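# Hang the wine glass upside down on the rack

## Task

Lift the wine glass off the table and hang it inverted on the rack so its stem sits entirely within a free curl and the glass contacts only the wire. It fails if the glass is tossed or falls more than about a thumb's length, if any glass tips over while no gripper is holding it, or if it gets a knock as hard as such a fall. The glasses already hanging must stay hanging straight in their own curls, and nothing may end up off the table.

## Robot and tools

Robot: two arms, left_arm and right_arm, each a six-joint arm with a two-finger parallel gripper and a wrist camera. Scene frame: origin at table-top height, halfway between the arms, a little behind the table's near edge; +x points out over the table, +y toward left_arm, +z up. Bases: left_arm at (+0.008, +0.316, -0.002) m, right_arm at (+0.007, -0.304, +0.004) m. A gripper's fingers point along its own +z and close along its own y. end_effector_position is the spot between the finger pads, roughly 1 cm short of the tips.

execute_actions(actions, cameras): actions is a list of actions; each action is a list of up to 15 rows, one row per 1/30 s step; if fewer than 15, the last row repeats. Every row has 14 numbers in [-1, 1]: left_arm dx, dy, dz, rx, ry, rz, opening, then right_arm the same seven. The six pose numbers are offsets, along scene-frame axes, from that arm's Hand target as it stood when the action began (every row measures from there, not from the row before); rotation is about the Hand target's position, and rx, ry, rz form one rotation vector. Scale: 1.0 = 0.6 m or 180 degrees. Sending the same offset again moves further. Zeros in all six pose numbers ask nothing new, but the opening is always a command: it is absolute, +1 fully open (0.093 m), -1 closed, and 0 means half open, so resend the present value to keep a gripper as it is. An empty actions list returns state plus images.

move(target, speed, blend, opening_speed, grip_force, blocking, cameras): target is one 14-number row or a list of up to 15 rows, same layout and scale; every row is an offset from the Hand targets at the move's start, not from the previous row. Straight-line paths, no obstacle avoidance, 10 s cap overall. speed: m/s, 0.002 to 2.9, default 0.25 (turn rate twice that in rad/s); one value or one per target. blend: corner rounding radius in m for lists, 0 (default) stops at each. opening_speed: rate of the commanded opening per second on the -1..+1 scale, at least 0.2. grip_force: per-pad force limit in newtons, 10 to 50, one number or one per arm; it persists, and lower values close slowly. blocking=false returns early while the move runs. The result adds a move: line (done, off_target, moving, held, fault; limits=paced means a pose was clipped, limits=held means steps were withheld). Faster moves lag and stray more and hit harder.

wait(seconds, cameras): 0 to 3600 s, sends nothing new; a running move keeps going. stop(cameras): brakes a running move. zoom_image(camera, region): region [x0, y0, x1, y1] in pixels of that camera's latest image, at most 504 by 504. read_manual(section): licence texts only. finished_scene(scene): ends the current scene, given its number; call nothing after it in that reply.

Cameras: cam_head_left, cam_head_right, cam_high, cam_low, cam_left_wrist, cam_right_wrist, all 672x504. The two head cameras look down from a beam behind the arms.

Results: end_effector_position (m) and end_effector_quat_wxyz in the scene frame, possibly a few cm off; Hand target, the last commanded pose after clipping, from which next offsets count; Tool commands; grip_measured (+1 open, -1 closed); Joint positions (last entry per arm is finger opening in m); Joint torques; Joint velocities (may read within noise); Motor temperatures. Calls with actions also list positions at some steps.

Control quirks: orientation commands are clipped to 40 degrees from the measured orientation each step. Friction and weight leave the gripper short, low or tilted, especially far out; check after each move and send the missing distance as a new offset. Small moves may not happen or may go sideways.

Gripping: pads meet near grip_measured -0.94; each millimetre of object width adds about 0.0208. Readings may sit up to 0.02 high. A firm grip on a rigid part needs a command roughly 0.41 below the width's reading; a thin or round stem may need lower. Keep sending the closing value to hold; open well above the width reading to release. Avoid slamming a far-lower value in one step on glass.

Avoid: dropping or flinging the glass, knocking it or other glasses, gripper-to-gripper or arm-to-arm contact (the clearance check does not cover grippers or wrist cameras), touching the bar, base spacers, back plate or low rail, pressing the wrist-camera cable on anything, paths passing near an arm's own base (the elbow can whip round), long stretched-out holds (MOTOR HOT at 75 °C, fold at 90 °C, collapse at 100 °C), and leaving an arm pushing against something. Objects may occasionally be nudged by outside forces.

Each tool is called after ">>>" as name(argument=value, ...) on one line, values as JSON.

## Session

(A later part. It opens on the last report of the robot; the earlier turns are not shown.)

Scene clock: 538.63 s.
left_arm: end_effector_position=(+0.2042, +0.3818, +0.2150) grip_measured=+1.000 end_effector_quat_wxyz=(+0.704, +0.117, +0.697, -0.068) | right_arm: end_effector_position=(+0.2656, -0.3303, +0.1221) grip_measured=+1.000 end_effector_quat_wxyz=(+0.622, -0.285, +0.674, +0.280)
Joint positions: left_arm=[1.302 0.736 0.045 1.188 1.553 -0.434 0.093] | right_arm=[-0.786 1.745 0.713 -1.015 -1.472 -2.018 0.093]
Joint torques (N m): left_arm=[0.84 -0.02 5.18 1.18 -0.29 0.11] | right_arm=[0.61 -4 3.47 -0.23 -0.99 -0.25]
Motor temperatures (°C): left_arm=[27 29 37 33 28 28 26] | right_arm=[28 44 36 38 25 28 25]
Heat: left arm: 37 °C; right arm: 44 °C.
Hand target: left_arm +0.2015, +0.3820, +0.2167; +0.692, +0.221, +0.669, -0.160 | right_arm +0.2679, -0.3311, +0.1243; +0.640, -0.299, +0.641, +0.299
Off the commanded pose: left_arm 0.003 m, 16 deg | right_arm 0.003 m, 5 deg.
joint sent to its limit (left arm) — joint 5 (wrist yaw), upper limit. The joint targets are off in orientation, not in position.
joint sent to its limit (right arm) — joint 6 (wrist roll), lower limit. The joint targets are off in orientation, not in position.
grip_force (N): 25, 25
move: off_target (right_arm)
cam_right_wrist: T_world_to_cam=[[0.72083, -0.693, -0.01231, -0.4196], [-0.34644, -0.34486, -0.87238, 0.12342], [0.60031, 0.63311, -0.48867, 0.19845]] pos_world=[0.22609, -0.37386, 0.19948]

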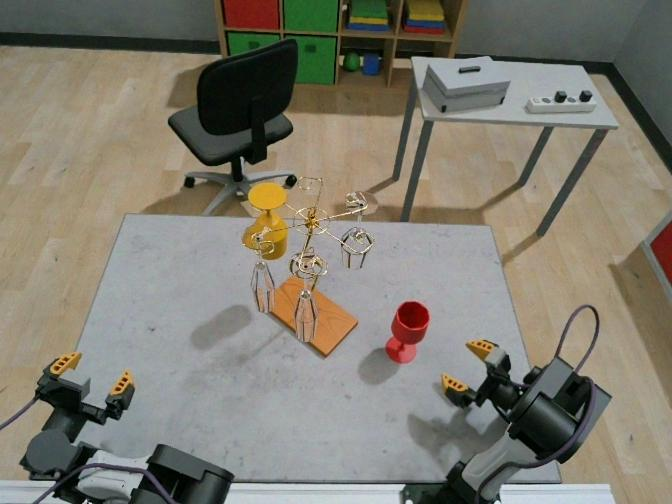

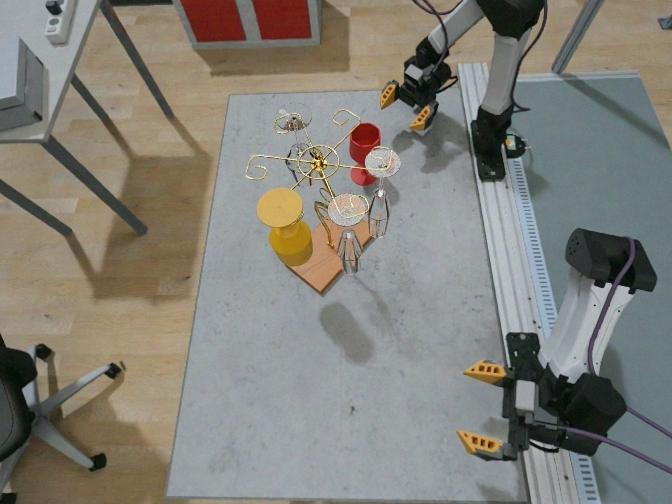

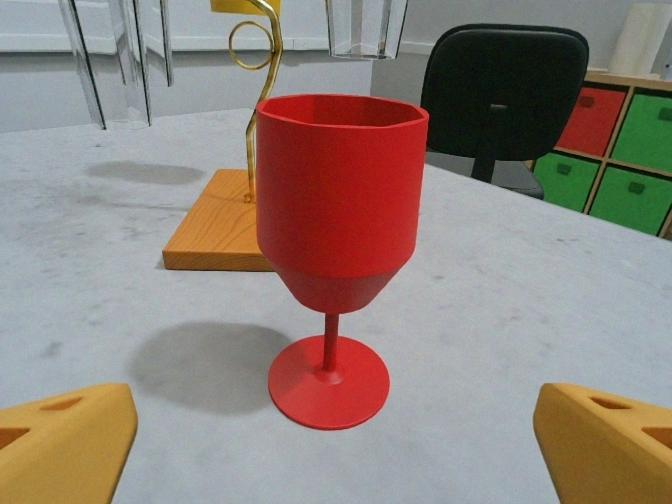

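>>> move(target=[0,0,0,0,0,0,1,0.087,0.098,0,0,0,0,1], speed=0.12, cameras=["cam_right_wrist"])

Scene clock: 545.80 s.
left_arm: end_effector_position=(+0.2042, +0.3818, +0.2150) grip_measured=+1.000 end_effector_quat_wxyz=(+0.704, +0.117, +0.697, -0.068) | right_arm: end_effector_position=(+0.3196, -0.2750, +0.1086) grip_measured=+1.000 end_effector_quat_wxyz=(+0.590, -0.378, +0.614, +0.363)
Joint positions: left_arm=[1.302 0.736 0.045 1.188 1.553 -0.434 0.093] | right_arm=[-0.461 1.863 0.802 -0.517 -1.516 -1.564 0.093]
Joint torques (N m): left_arm=[0.87 -0.01 5.2 1.18 -0.29 0.12] | right_arm=[0.84 -8.8 3.95 0.42 -1.2 0.33]
Heat: left arm: 37 °C; right arm: 43 °C.
Hand target: left_arm +0.2015, +0.3820, +0.2167; +0.692, +0.221, +0.669, -0.160 | right_arm +0.3201, -0.2723, +0.1243; +0.640, -0.299, +0.641, +0.299
Off the commanded pose: left_arm 0.003 m, 16 deg | right_arm 0.016 m, 13 deg.
joint sent to its limit (left arm) — joint 5 (wrist yaw), upper limit. The joint targets are off in orientation, not in position.
grip_force (N): 25, 25
move: off_target (right_arm)
cam_right_wrist: T_world_to_cam=[[0.88448, -0.46648, 0.00933, -0.41269], [-0.20826, -0.41261, -0.88678, 0.08822], [0.41752, 0.7824, -0.46209, 0.22099]] pos_world=[0.29113, -0.32901, 0.1842]

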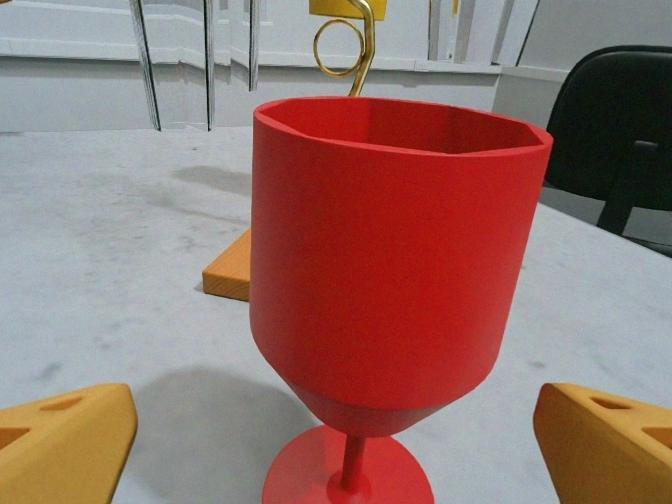

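>>> execute_actions(actions=[[[0,0,0,0,0,0,1,0,0,0.018,0,0,0,1]],[[0,0,0,0,0,0,1,0,0,0,0,0,0,1]]], cameras=["cam_right_wrist"])

Scene clock: 550.47 s.
left_arm: end_effector_position=(+0.2042, +0.3818, +0.2150) grip_measured=+1.000 end_effector_quat_wxyz=(+0.704, +0.117, +0.697, -0.068) | right_arm: end_effector_position=(+0.3204, -0.2761, +0.1226) grip_measured=+1.000 end_effector_quat_wxyz=(+0.579, -0.367, +0.634, +0.359)
Joint positions: left_arm=[1.302 0.736 0.045 1.188 1.553 -0.434 0.093] | right_arm=[-0.461 1.74 0.735 -0.313 -1.48 -1.275 0.093]
Joint torques (N m): left_arm=[0.84 -0.01 5.16 1.18 -0.29 0.12] | right_arm=[1.01 -8.2 4.46 0.92 -1.03 0.08]
Heat: left arm: 37 °C; right arm: 43 °C.
Hand target: left_arm +0.2015, +0.3820, +0.2167; +0.692, +0.221, +0.669, -0.160 | right_arm +0.3202, -0.2724, +0.1351; +0.640, -0.299, +0.641, +0.299
Off the commanded pose: left_arm 0.003 m, 16 deg | right_arm 0.013 m, 13 deg.
joint sent to its limit (left arm) — joint 5 (wrist yaw), upper limit. The joint targets are off in orientation, not in position.
grip_force (N): 25, 25
Step readings (end_effector_position of left_arm | right_arm):
0: (+0.2042, +0.3818, +0.2150) | (+0.3196, -0.2750, +0.1086)
1: (+0.2042, +0.3818, +0.2150) | (+0.3197, -0.2751, +0.1088)
2: (+0.2042, +0.3818, +0.2150) | (+0.3196, -0.2750, +0.1093)
4: (+0.2042, +0.3818, +0.2150) | (+0.3195, -0.2750, +0.1119)
8: (+0.2042, +0.3818, +0.2150) | (+0.3202, -0.2755, +0.1192)
15: (+0.2042, +0.3818, +0.2150) | (+0.3201, -0.2756, +0.1211)
16: (+0.2042, +0.3818, +0.2150) | (+0.3199, -0.2755, +0.1210)
17: (+0.2042, +0.3818, +0.2150) | (+0.3198, -0.2755, +0.1210)
19: (+0.2042, +0.3818, +0.2150) | (+0.3197, -0.2755, +0.1210)
23: (+0.2042, +0.3818, +0.2150) | (+0.3195, -0.2754, +0.1212)
30: (+0.2042, +0.3818, +0.2150) | (+0.3192, -0.2755, +0.1215)
cam_right_wrist: T_world_to_cam=[[0.87216, -0.48881, -0.01988, -0.41268], [-0.25544, -0.42037, -0.87065, 0.11127], [0.41723, 0.76443, -0.4915, 0.2267]] pos_world=[0.29376, -0.32824, 0.2001]

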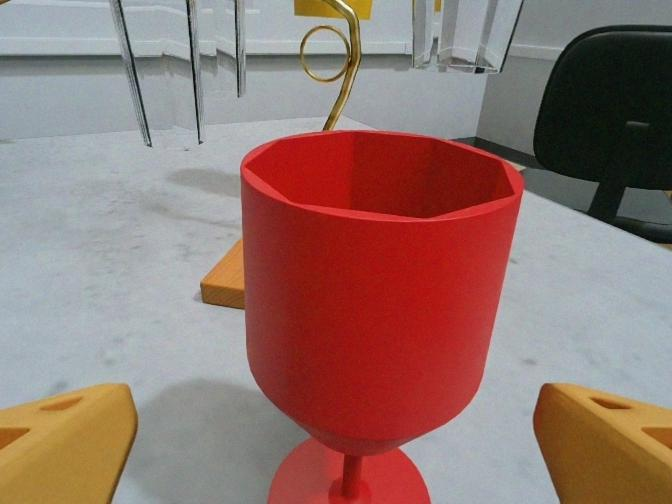

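>>> move(target=[0,0,0,0,0,0,1,0.0115,-0.0185,-0.004,0,0,0.072,1], speed=0.1, cameras=["cam_right_wrist"])

Scene clock: 558.97 s.
left_arm: end_effector_position=(+0.2042, +0.3818, +0.2150) grip_measured=+1.000 end_effector_quat_wxyz=(+0.704, +0.117, +0.697, -0.068) | right_arm: end_effector_position=(+0.3236, -0.2803, +0.1210) grip_measured=+1.000 end_effector_quat_wxyz=(+0.585, -0.364, +0.629, +0.361)
Joint positions: left_arm=[1.302 0.736 0.045 1.188 1.553 -0.434 0.093] | right_arm=[-0.471 1.772 0.752 -0.318 -1.498 -1.297 0.093]
Joint torques (N m): left_arm=[0.87 -0.01 5.16 1.17 -0.29 0.13] | right_arm=[-0.46 -5.08 7.06 0.59 -1.29 -0.32]
Heat: left arm: 37 °C; right arm: 44 °C.
Hand target: left_arm +0.2015, +0.3820, +0.2167; +0.692, +0.221, +0.669, -0.160 | right_arm +0.3270, -0.2835, +0.1328; +0.603, -0.370, +0.603, +0.369
Off the commanded pose: left_arm 0.003 m, 16 deg | right_arm 0.013 m, 4 deg.
joint sent to its limit (left arm) — joint 5 (wrist yaw), upper limit. The joint targets are off in orientation, not in position.
grip_force (N): 25, 25
move: off_target (right_arm)
cam_right_wrist: T_world_to_cam=[[0.87101, -0.49092, -0.01838, -0.41793], [-0.24796, -0.40703, -0.87911, 0.11135], [0.42409, 0.77028, -0.47625, 0.2254]] pos_world=[0.29604, -0.33346, 0.19756]

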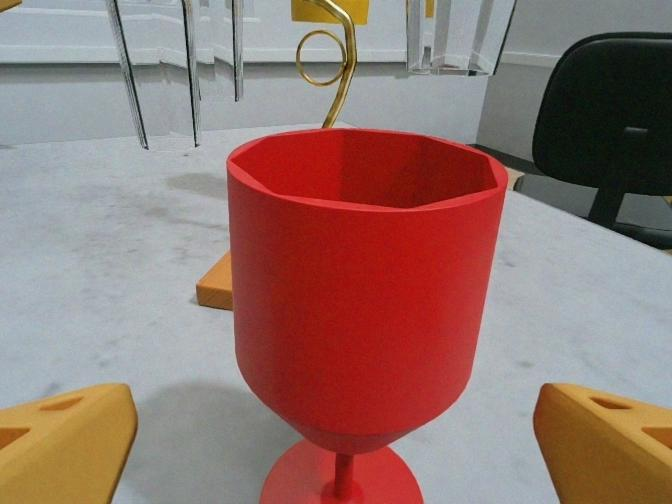

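>>> move(target=[[0,0,0,0,0,0,1,0.0085,-0.0045,-0.003,0,0,0,1],[0,0,0,0,0,0,1,0.022,0.022,-0.003,0,0,0,1]], speed=0.08, blend=[0.002,0], cameras=["cam_right_wrist"])

Scene clock: 564.97 s.
left_arm: end_effector_position=(+0.2042, +0.3818, +0.2150) grip_measured=+1.000 end_effector_quat_wxyz=(+0.704, +0.117, +0.697, -0.068) | right_arm: end_effector_position=(+0.3424, -0.2749, +0.1238) grip_measured=+1.000 end_effector_quat_wxyz=(+0.588, -0.387, +0.613, +0.358)
Joint positions: left_arm=[1.302 0.736 0.045 1.188 1.553 -0.434 0.093] | right_arm=[-0.424 1.802 0.775 -0.115 -1.498 -1.145 0.093]
Joint torques (N m): left_arm=[0.87 0.02 5.15 1.17 -0.29 0.12] | right_arm=[0.94 -6.75 4.62 1.03 -1.06 0.32]
Heat: left arm: 37 °C; right arm: 43 °C.
Hand target: left_arm +0.2015, +0.3820, +0.2167; +0.692, +0.221, +0.669, -0.160 | right_arm +0.3402, -0.2703, +0.1309; +0.602, -0.370, +0.603, +0.369
Off the commanded pose: left_arm 0.003 m, 16 deg | right_arm 0.009 m, 3 deg.
joint sent to its limit (left arm) — joint 5 (wrist yaw), upper limit. The joint targets are off in orientation, not in position.
grip_force (N): 25, 25
move: off_target (right_arm)
cam_right_wrist: T_world_to_cam=[[0.88753, -0.46004, 0.02581, -0.43422], [-0.19696, -0.42944, -0.88135, 0.09726], [0.41654, 0.77714, -0.47175, 0.21851]] pos_world=[0.31352, -0.3278, 0.20001]

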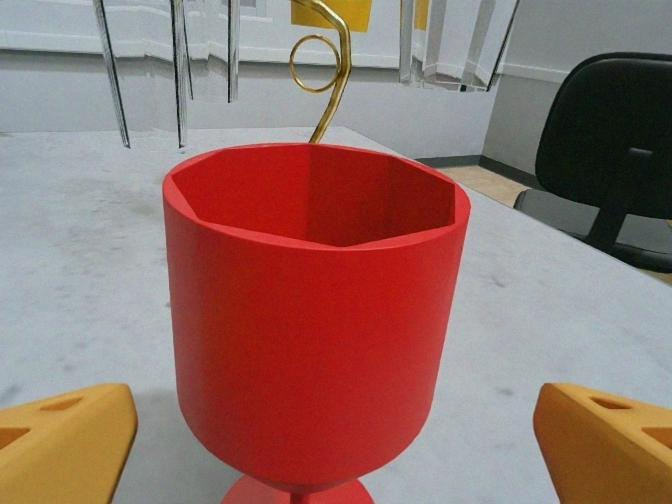

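>>> move(target=[0,0,0,0,0,0,1,-0.0117,0.0075,0,0,0,0,1], speed=0.06, cameras=["cam_right_wrist"])

Scene clock: 569.97 s.
left_arm: end_effector_position=(+0.2042, +0.3818, +0.2150) grip_measured=+1.000 end_effector_quat_wxyz=(+0.704, +0.117, +0.697, -0.068) | right_arm: end_effector_position=(+0.3341, -0.2694, +0.1184) grip_measured=+1.000 end_effector_quat_wxyz=(+0.579, -0.368, +0.620, +0.381)
Joint positions: left_arm=[1.302 0.736 0.045 1.188 1.553 -0.434 0.093] | right_arm=[-0.42 1.795 0.717 -0.027 -1.51 -1.046 0.093]
Joint torques (N m): left_arm=[0.87 -0.02 5.16 1.17 -0.29 0.12] | right_arm=[0.96 -8.61 4.33 1.22 -0.86 -0.05]
Heat: left arm: 37 °C; right arm: 43 °C.
Hand target: left_arm +0.2015, +0.3820, +0.2167; +0.692, +0.221, +0.669, -0.160 | right_arm +0.3332, -0.2658, +0.1309; +0.602, -0.370, +0.603, +0.369
Off the commanded pose: left_arm 0.003 m, 16 deg | right_arm 0.013 m, 4 deg.
joint sent to its limit (left arm) — joint 5 (wrist yaw), upper limit. The joint targets are off in orientation, not in position.
grip_force (N): 25, 25
move: off_target (right_arm)
cam_right_wrist: T_world_to_cam=[[0.88955, -0.45539, -0.03623, -0.41629], [-0.23927, -0.39689, -0.88613, 0.11674], [0.38916, 0.79693, -0.46202, 0.22853]] pos_world=[0.3093, -0.32537, 0.19395]

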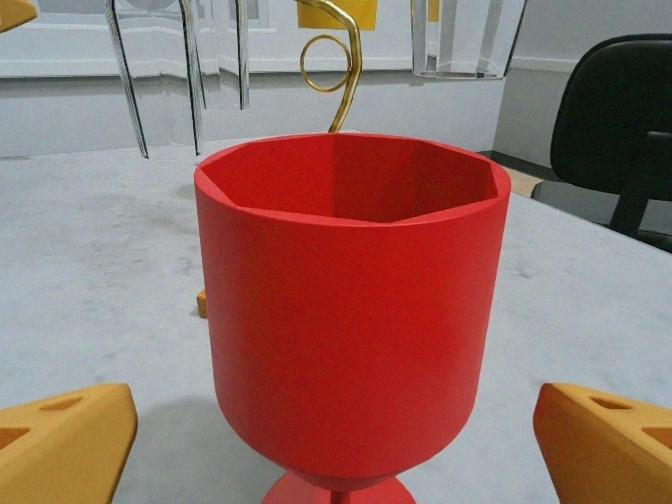

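>>> move(target=[0,0,0,0,0,0,1,0.02,0.034,0,0,0,0,1], speed=0.05, cameras=["cam_right_wrist"])

Scene clock: 574.27 s.
left_arm: end_effector_position=(+0.2042, +0.3818, +0.2150) grip_measured=+1.000 end_effector_quat_wxyz=(+0.704, +0.117, +0.697, -0.068) | right_arm: end_effector_position=(+0.3446, -0.2483, +0.1207) grip_measured=+1.000 end_effector_quat_wxyz=(+0.564, -0.382, +0.619, +0.391)
Joint positions: left_arm=[1.302 0.736 0.045 1.188 1.553 -0.434 0.093] | right_arm=[-0.338 1.795 0.673 0.301 -1.473 -0.753 0.093]
Joint torques (N m): left_arm=[0.87 -0.01 5.16 1.18 -0.29 0.12] | right_arm=[0.96 -8.99 4.44 1.54 -0.52 -0.04]
Heat: left arm: 37 °C; right arm: 43 °C.
Hand target: left_arm +0.2015, +0.3820, +0.2167; +0.692, +0.221, +0.669, -0.160 | right_arm +0.3453, -0.2454, +0.1310; +0.603, -0.370, +0.603, +0.369
Off the commanded pose: left_arm 0.003 m, 16 deg | right_arm 0.011 m, 5 deg.
joint sent to its limit (left arm) — joint 5 (wrist yaw), upper limit. The joint targets are off in orientation, not in position.
grip_force (N): 25, 25
move: off_target (right_arm)
cam_right_wrist: T_world_to_cam=[[0.90729, -0.41845, -0.04157, -0.41218], [-0.23349, -0.41909, -0.87741, 0.12108], [0.34973, 0.80577, -0.47794, 0.22634]] pos_world=[0.32308, -0.30411, 0.19728]

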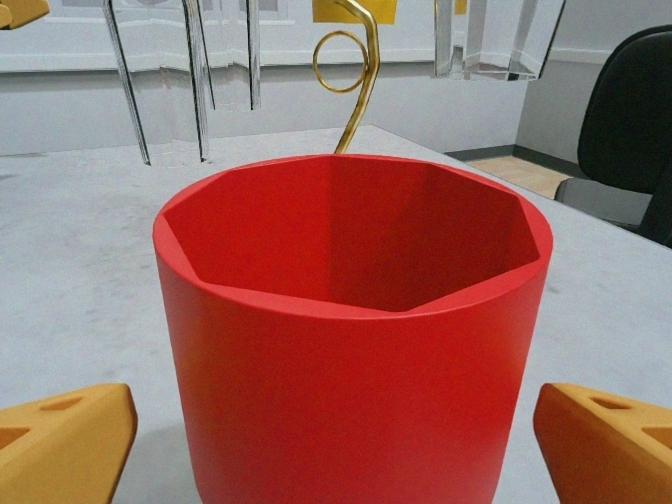

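>>> move(target=[0,0,0,0,0,0,1,0.0175,0.024,0,0,0,0,1], speed=0.04, cameras=["cam_right_wrist","cam_head_right"])

Scene clock: 578.57 s.
left_arm: end_effector_position=(+0.2042, +0.3818, +0.2150) grip_measured=+1.000 end_effector_quat_wxyz=(+0.704, +0.117, +0.697, -0.068) | right_arm: end_effector_position=(+0.3544, -0.2333, +0.1322) grip_measured=+1.000 end_effector_quat_wxyz=(+0.592, -0.373, +0.610, +0.371)
Joint positions: left_arm=[1.302 0.736 0.045 1.188 1.553 -0.434 0.093] | right_arm=[-0.275 1.864 0.536 1.122 -1.385 -0.18 0.093]
Joint torques (N m): left_arm=[0.88 0.01 5.16 1.17 -0.29 0.12] | right_arm=[0.98 -5.29 3.75 1.94 -0.09 -0.01]
Heat: left arm: 37 °C; right arm: 43 °C.
Hand target: left_arm +0.2015, +0.3820, +0.2167; +0.692, +0.221, +0.669, -0.160 | right_arm +0.3557, -0.2310, +0.1309; +0.603, -0.370, +0.603, +0.369
Off the commanded pose: left_arm 0.003 m, 16 deg | right_arm 0.003 m, 1 deg.
joint sent to its limit (left arm) — joint 5 (wrist yaw), upper limit. The joint targets are off in orientation, not in position.
grip_force (N): 25, 25
move: done
cam_right_wrist: T_world_to_cam=[[0.88676, -0.46223, -0.00082, -0.42268], [-0.20725, -0.396, -0.89456, 0.13816], [0.41317, 0.79343, -0.44695, 0.18689]] pos_world=[0.32623, -0.28895, 0.20678]
Images, in order (width x height): cam_head_right 672x504, cam_right_wrist 672x504.

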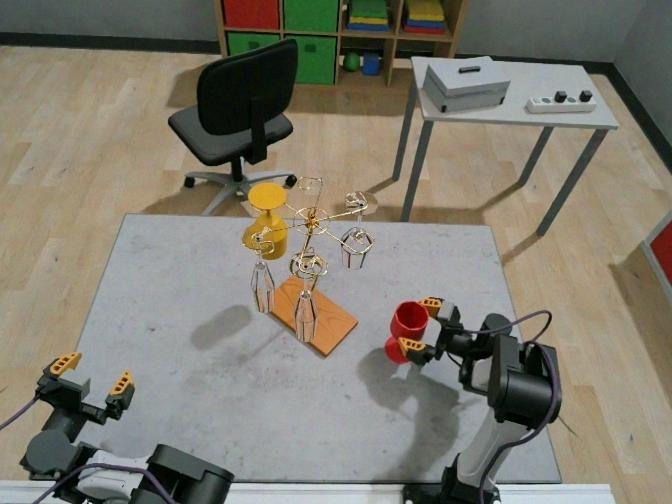

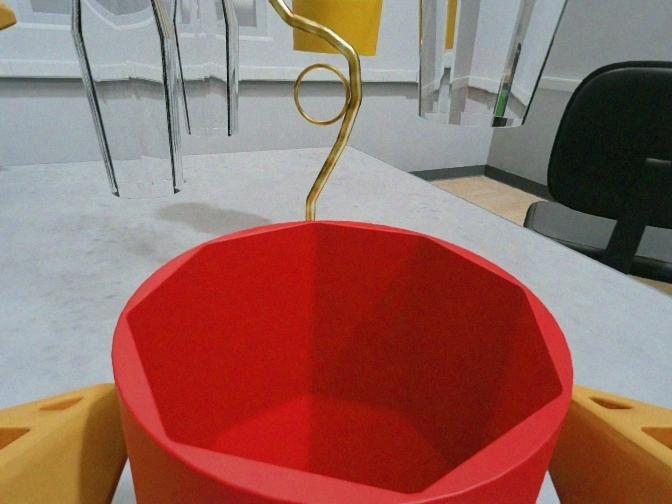

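>>> move(target=[0,0,0,0,0,0,1,0,0,0,0,0,0,0.2], opening_speed=0.4, grip_force=25, cameras=["cam_right_wrist"])

>>> move(target=[0,0,0,0,0,0,1,0,0,0.05,0,0,0,0.2], speed=0.06, cameras=["cam_right_wrist","cam_head_right","cam_low"])

Scene clock: 585.80 s.
left_arm: end_effector_position=(+0.2042, +0.3818, +0.2150) grip_measured=+1.000 end_effector_quat_wxyz=(+0.704, +0.117, +0.697, -0.068) | right_arm: end_effector_position=(+0.3545, -0.2334, +0.1322) grip_measured=+0.624 end_effector_quat_wxyz=(+0.593, -0.373, +0.610, +0.371)
Joint positions: left_arm=[1.302 0.736 0.045 1.188 1.553 -0.434 0.093] | right_arm=[-0.275 1.864 0.536 1.122 -1.385 -0.179 0.075]
Joint torques (N m): left_arm=[0.88 -0.03 5.16 1.18 -0.28 0.11] | right_arm=[0.98 -5.56 3.85 1.8 -0.12 -0.09]
Heat: left arm: 37 °C; right arm: 43 °C.
Hand target: left_arm +0.2015, +0.3820, +0.2167; +0.692, +0.221, +0.669, -0.160 | right_arm +0.3553, -0.2310, +0.1313; +0.595, -0.375, +0.608, +0.367 (not the last commanded pose)
Off the commanded pose: left_arm 0.003 m, 16 deg | right_arm 0.003 m, 1 deg.
joint sent to its limit (left arm) — joint 5 (wrist yaw), upper limit. The joint targets are off in orientation, not in position.
grip_force (N): 25, 25
move: done
cam_right_wrist: T_world_to_cam=[[0.8864, -0.46293, -0.00118, -0.42278], [-0.20787, -0.39575, -0.89452, 0.13845], [0.41363, 0.79315, -0.44702, 0.18663]] pos_world=[0.32633, -0.28895, 0.20678]

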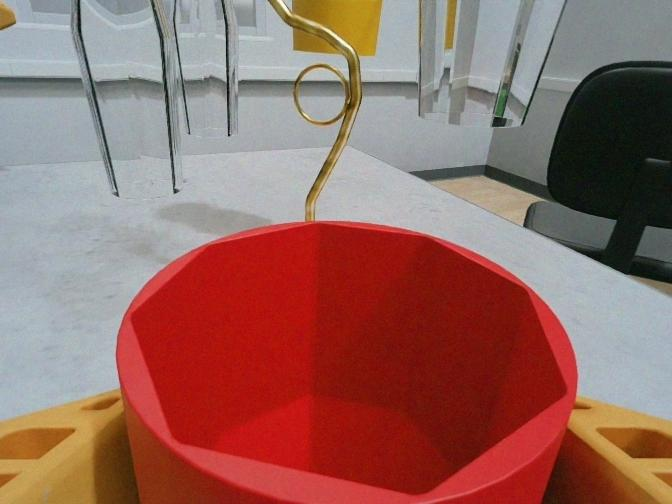

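Scene clock: 587.50 s.
left_arm: end_effector_position=(+0.2042, +0.3818, +0.2150) grip_measured=+1.000 end_effector_quat_wxyz=(+0.704, +0.117, +0.697, -0.068) | right_arm: end_effector_position=(+0.3506, -0.2320, +0.1466) grip_measured=+0.624 end_effector_quat_wxyz=(+0.580, -0.356, +0.622, +0.387)
Joint positions: left_arm=[1.302 0.736 0.045 1.188 1.553 -0.434 0.093] | right_arm=[-0.273 1.775 0.536 1.006 -1.383 -0.148 0.075]
Joint torques (N m): left_arm=[0.87 -0.01 5.18 1.18 -0.29 0.13] | right_arm=[0.88 -8.39 6.58 1.61 -0.14 -0.26]
Heat: left arm: 37 °C; right arm: 43 °C.
Hand target: left_arm +0.2015, +0.3820, +0.2167; +0.692, +0.221, +0.669, -0.160 | right_arm +0.3552, -0.2309, +0.1613; +0.595, -0.376, +0.608, +0.367
Off the commanded pose: left_arm 0.003 m, 16 deg | right_arm 0.015 m, 4 deg.
joint sent to its limit (left arm) — joint 5 (wrist yaw), upper limit. The joint targets are off in orientation, not in position.
grip_force (N): 25, 25
move: off_target (right_arm)
cam_right_wrist: T_world_to_cam=[[0.88444, -0.46302, -0.05814, -0.40958], [-0.25591, -0.37704, -0.89014, 0.17153], [0.39023, 0.80215, -0.45196, 0.20459]] pos_world=[0.32631, -0.28908, 0.22134]
Images, in order (width x height): cam_head_right 672x504, cam_low 672x504, cam_right_wrist 672x504.

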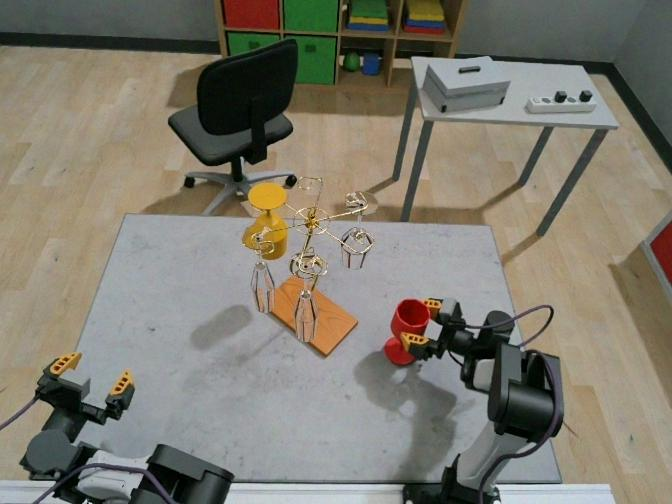

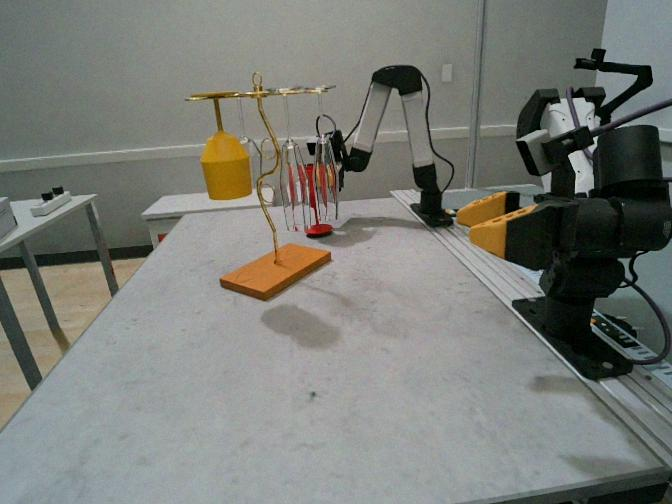

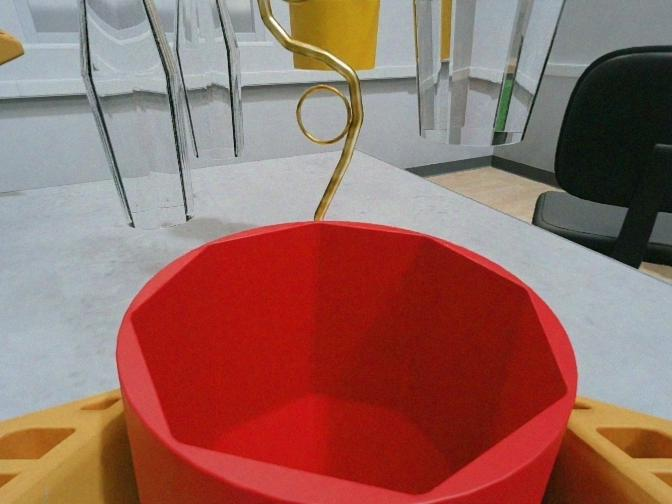

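>>> move(target=[[0,0,0,0,0,0,1,-0.03,-0.02,0.24,0,0,0,0.2],[0,0,0,0,0,0,1,-0.03,-0.02,0.24,0.223,0.4475,0,0.2],[0,0,0,0,0,0,1,-0.03,-0.02,0.24,0.446,0.895,0,0.2]], speed=[0.2,0.35,0.35], blend=[0.02,0.02,0], cameras=["cam_head_right","cam_high","cam_low"])

Scene clock: 597.53 s.
left_arm: end_effector_position=(+0.2042, +0.3818, +0.2150) grip_measured=+1.000 end_effector_quat_wxyz=(+0.704, +0.117, +0.697, -0.068) | right_arm: end_effector_position=(+0.3344, -0.2407, +0.2953) grip_measured=+0.624 end_effector_quat_wxyz=(-0.386, +0.597, +0.414, +0.569)
Joint positions: left_arm=[1.302 0.736 0.045 1.188 1.553 -0.434 0.093] | right_arm=[-0.318 1.48 1.17 -0.696 -1.49 2.141 0.075]
Joint torques (N m): left_arm=[0.87 -0.01 5.16 1.17 -0.29 0.12] | right_arm=[-0.47 -4.51 9.76 0.96 -0.82 0.11]
Heat: left arm: 37 °C; right arm: 43 °C.
Hand target: left_arm +0.2015, +0.3820, +0.2167; +0.692, +0.221, +0.669, -0.160 | right_arm +0.3373, -0.2430, +0.3054; -0.376, +0.594, +0.369, +0.607
Off the commanded pose: left_arm 0.003 m, 16 deg | right_arm 0.011 m, 7 deg.
joint sent to its limit (left arm) — joint 5 (wrist yaw), upper limit. The joint targets are off in orientation, not in position.
joint sent to its limit (right arm) — joint 6 (wrist roll), upper limit. The joint targets are off in orientation, not in position.
grip_force (N): 25, 25
move: off_target (right_arm)

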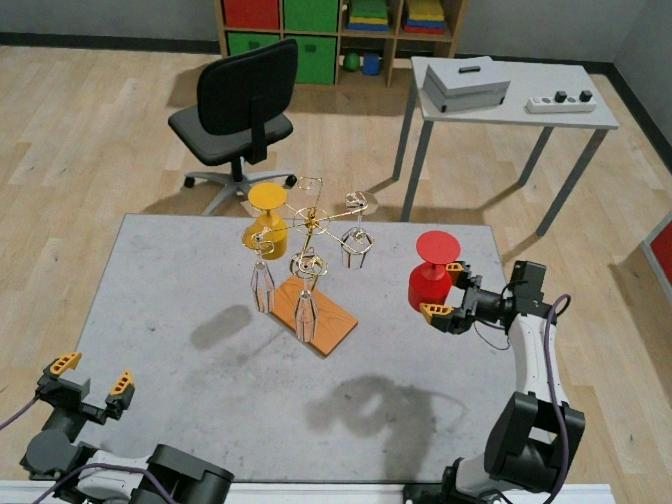

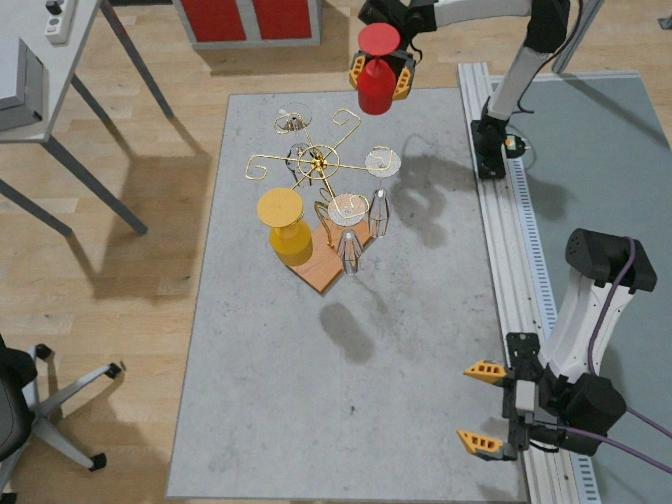

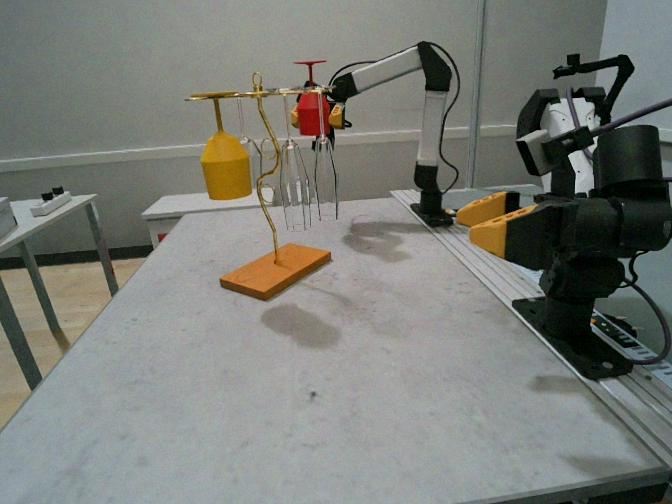

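>>> move(target=[[0,0,0,0,0,0,1,0.067,0.03,0.01,0,0.111,0,0.2],[0,0,0,0,0,0,1,0.067,0.05,-0.02,0,0.111,0,0.2]], speed=0.15, blend=[0.02,0], cameras=["cam_head_right","cam_high","cam_low"])

Scene clock: 607.27 s.
left_arm: end_effector_position=(+0.2042, +0.3818, +0.2150) grip_measured=+1.000 end_effector_quat_wxyz=(+0.704, +0.117, +0.697, -0.068) | right_arm: end_effector_position=(+0.3759, -0.2156, +0.2934) grip_measured=+0.623 end_effector_quat_wxyz=(-0.460, +0.666, +0.376, +0.451)
Joint positions: left_arm=[1.302 0.736 0.045 1.188 1.553 -0.434 0.093] | right_arm=[-0.201 1.752 1.554 -1.105 -1.38 2.142 0.075]
Joint torques (N m): left_arm=[0.85 -0.02 5.15 1.18 -0.29 0.12] | right_arm=[0.77 -6.24 7.16 0.63 -0.7 0.11]
Heat: left arm: 37 °C; right arm: 42 °C.
Hand target: left_arm +0.2015, +0.3820, +0.2167; +0.692, +0.221, +0.669, -0.160 | right_arm +0.3775, -0.2130, +0.2933; -0.435, +0.691, +0.298, +0.495
Off the commanded pose: left_arm 0.003 m, 16 deg | right_arm 0.003 m, 11 deg.
joint sent to its limit (left arm) — joint 5 (wrist yaw), upper limit. The joint targets are off in orientation, not in position.
joint sent to its limit (right arm) — joint 6 (wrist roll), upper limit. The joint targets are off in orientation, not in position.
grip_force (N): 25, 25
move: off_target (right_arm); blend cut to 0.0108 m at target 1

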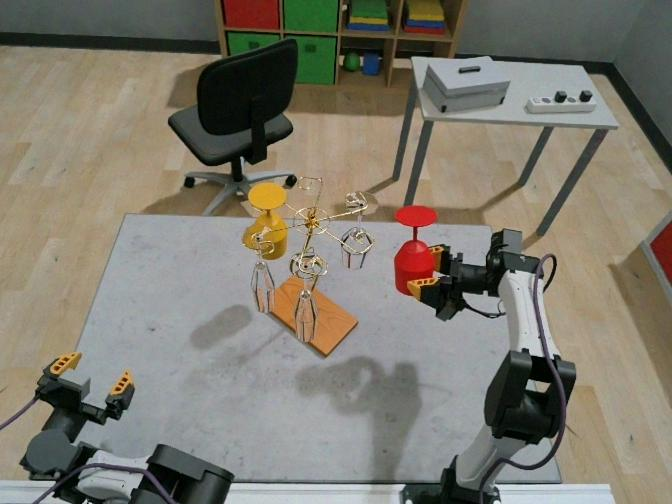

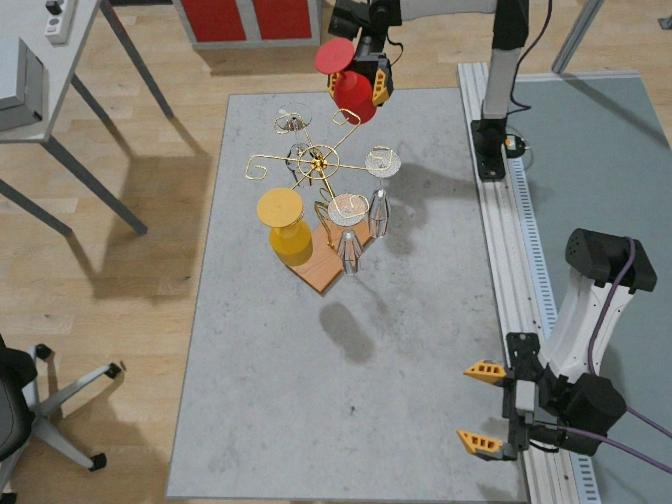

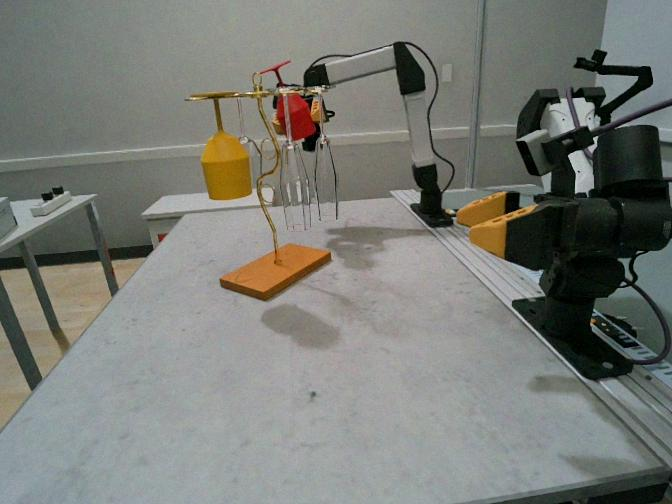

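>>> move(target=[[0,0,0,0,0,0,1,0.0,0.0,-0.025,0,0,0,0.2],[0,0,0,0,0,0,1,0.065,0.067,-0.025,0,0,0,0.2]], speed=0.08, blend=[0.01,0], cameras=["cam_head_right","cam_high","cam_low"])

Scene clock: 618.63 s.
left_arm: end_effector_position=(+0.2042, +0.3818, +0.2150) grip_measured=+1.000 end_effector_quat_wxyz=(+0.704, +0.117, +0.697, -0.068) | right_arm: end_effector_position=(+0.4136, -0.1757, +0.2733) grip_measured=+0.623 end_effector_quat_wxyz=(-0.480, +0.649, +0.417, +0.417)
Joint positions: left_arm=[1.302 0.736 0.045 1.188 1.553 -0.434 0.093] | right_arm=[-0.079 1.953 1.743 -1.098 -1.361 2.142 0.075]
Joint torques (N m): left_arm=[0.88 0.02 5.18 1.18 -0.29 0.12] | right_arm=[0.75 -7.83 9.26 0.58 -0.74 0.1]
Heat: left arm: 37 °C; right arm: 42 °C.
Hand target: left_arm +0.2015, +0.3820, +0.2167; +0.692, +0.221, +0.669, -0.160 | right_arm +0.4165, -0.1728, +0.2782; -0.435, +0.691, +0.298, +0.495
Off the commanded pose: left_arm 0.003 m, 16 deg | right_arm 0.006 m, 18 deg.
joint sent to its limit (left arm) — joint 5 (wrist yaw), upper limit. The joint targets are off in orientation, not in position.
joint sent to its limit (right arm) — joint 6 (wrist roll), upper limit. The joint targets are off in orientation, not in position.
grip_force (N): 25, 25
move: off_target (right_arm)

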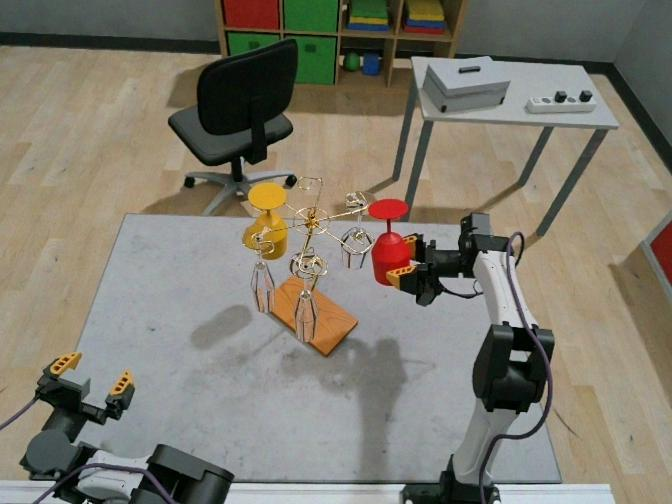

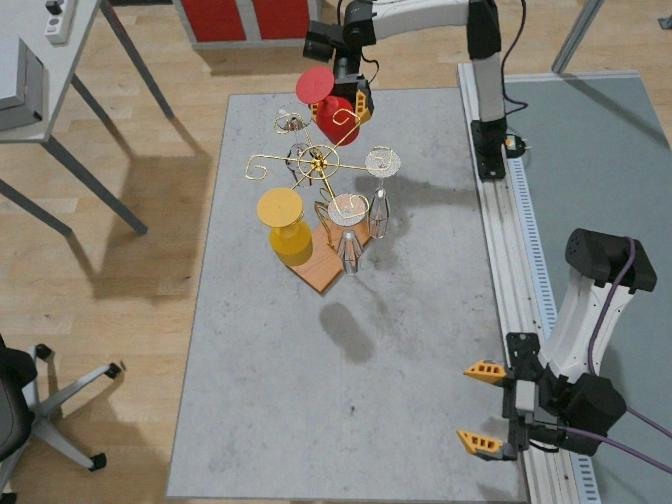

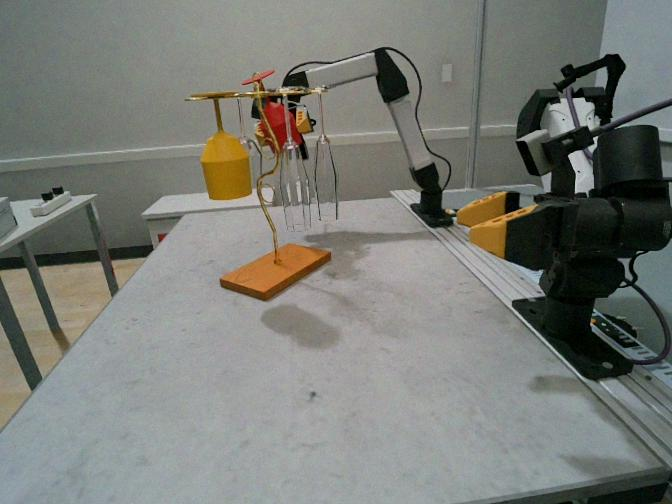

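>>> move(target=[0,0,0,0,0,0,1,-0.043,0,0.03,-0.02,0.07,0.09,0.2], speed=0.08, cameras=["cam_head_right","cam_high","cam_low"])

Scene clock: 636.53 s.
left_arm: end_effector_position=(+0.2042, +0.3818, +0.2150) grip_measured=+1.000 end_effector_quat_wxyz=(+0.704, +0.117, +0.697, -0.068) | right_arm: end_effector_position=(+0.3883, -0.1760, +0.2931) grip_measured=+0.623 end_effector_quat_wxyz=(-0.507, +0.701, +0.370, +0.340)
Joint positions: left_arm=[1.302 0.736 0.045 1.188 1.553 -0.434 0.093] | right_arm=[-0.079 1.953 1.876 -1.437 -1.303 2.142 0.075]
Joint torques (N m): left_arm=[0.88 0.02 5.19 1.18 -0.29 0.12] | right_arm=[0.94 -7.13 8.75 0.23 -0.75 0.1]
Heat: left arm: 38 °C; right arm: 43 °C.
Hand target: left_arm +0.2015, +0.3820, +0.2167; +0.692, +0.221, +0.669, -0.160 | right_arm +0.3907, -0.1728, +0.2962; -0.508, +0.705, +0.358, +0.341
Off the commanded pose: left_arm 0.003 m, 16 deg | right_arm 0.005 m, 1 deg.
joint sent to its limit (left arm) — joint 5 (wrist yaw), upper limit. The joint targets are off in orientation, not in position.
joint sent to its limit (right arm) — joint 6 (wrist roll), upper limit. The joint targets still meet the commanded pose.
grip_force (N): 25, 25
move: done

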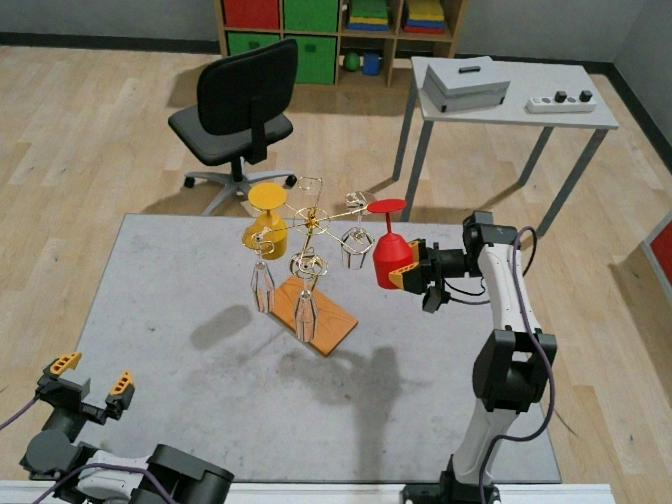

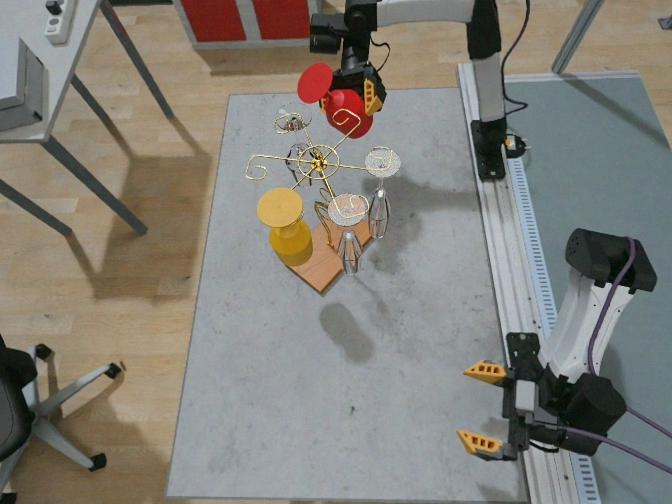

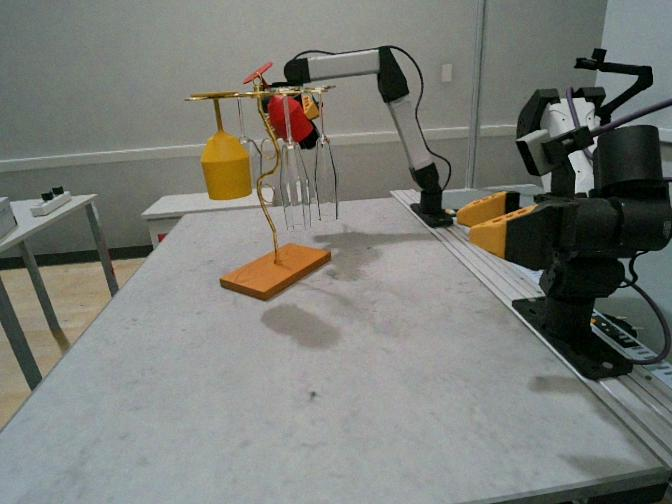

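>>> move(target=[[0,0,0,0,0,0,1,0.019,0.02,-0.015,0,0,0,0.2],[0,0,0,0,0,0,1,0.018,0.08,-0.015,0,0,0,0.2]], speed=0.06, blend=[0.01,0], cameras=["cam_head_right","cam_high","cam_low"])

>>> zoom_image(camera="cam_high", region=[260, 40, 420, 200])

>>> zoom_image(camera="cam_head_right", region=[300, 160, 460, 320])

Scene clock: 647.43 s.
left_arm: end_effector_position=(+0.2042, +0.3818, +0.2150) grip_measured=+1.000 end_effector_quat_wxyz=(+0.704, +0.117, +0.697, -0.068) | right_arm: end_effector_position=(+0.4000, -0.1284, +0.2823) grip_measured=+0.623 end_effector_quat_wxyz=(-0.525, +0.677, +0.413, +0.309)
Joint positions: left_arm=[1.302 0.736 0.045 1.188 1.553 -0.434 0.093] | right_arm=[0.044 2.083 2.019 -1.45 -1.303 2.142 0.075]
Joint torques (N m): left_arm=[0.85 -0.01 5.18 1.18 -0.29 0.11] | right_arm=[0.72 -8.32 8.68 0.25 -0.83 0.12]
Heat: left arm: 38 °C; right arm: 43 °C.
Hand target: left_arm +0.2015, +0.3820, +0.2167; +0.692, +0.221, +0.669, -0.160 | right_arm +0.4015, -0.1248, +0.2873; -0.508, +0.705, +0.358, +0.341
Off the commanded pose: left_arm 0.003 m, 16 deg | right_arm 0.006 m, 8 deg.
joint sent to its limit (left arm) — joint 5 (wrist yaw), upper limit. The joint targets are off in orientation, not in position.
joint sent to its limit (right arm) — joint 6 (wrist roll), upper limit. The joint targets are off in orientation, not in position.
grip_force (N): 25, 25
move: off_target (right_arm); blend cut to 0.0095 m at target 1

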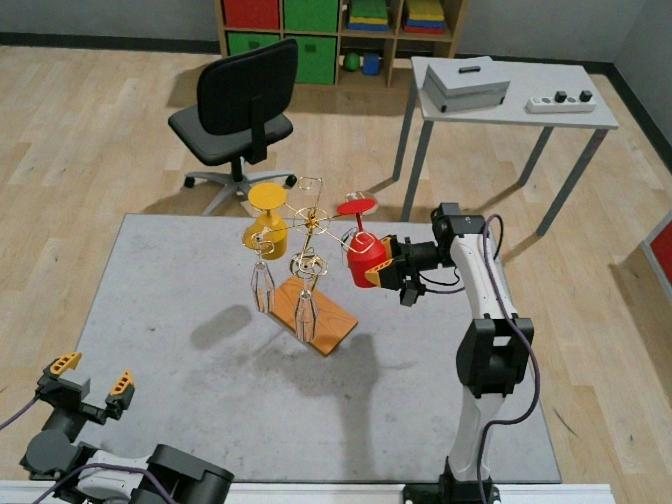

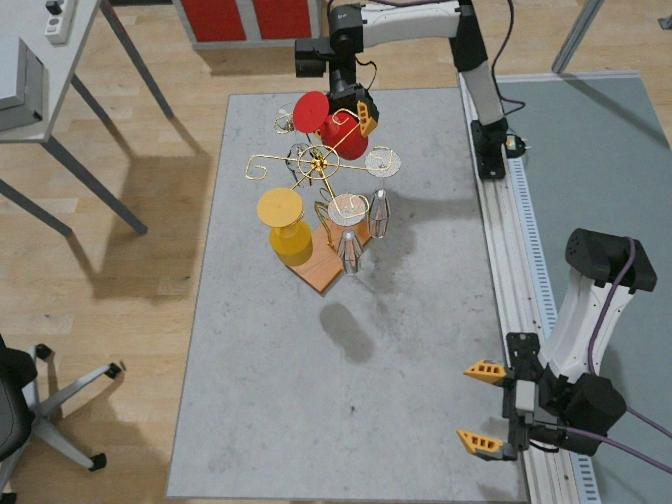

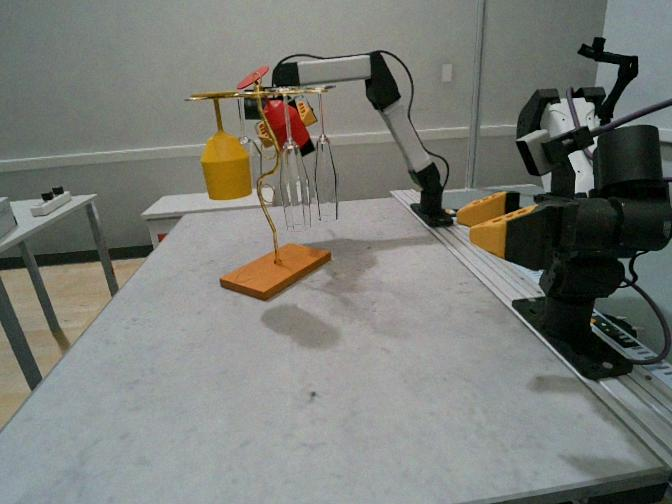

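Scaled by 3.150 from the camera's image (finer frame: 960x720).

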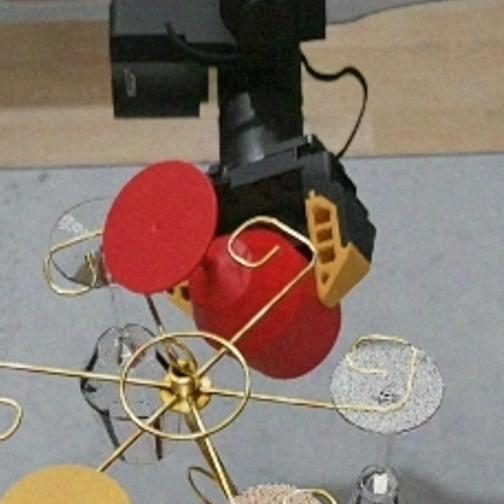

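Scaled by 3.150 from the camera's image (finer frame: 960x720).

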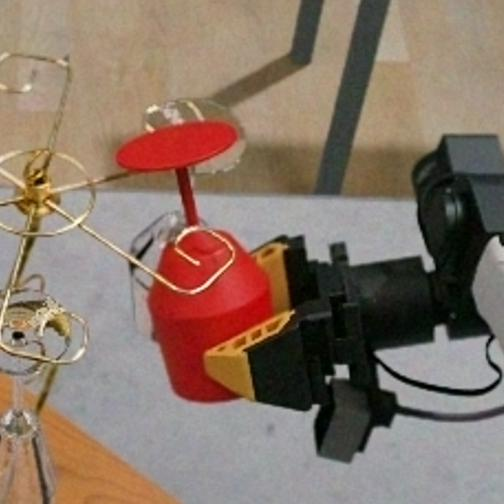

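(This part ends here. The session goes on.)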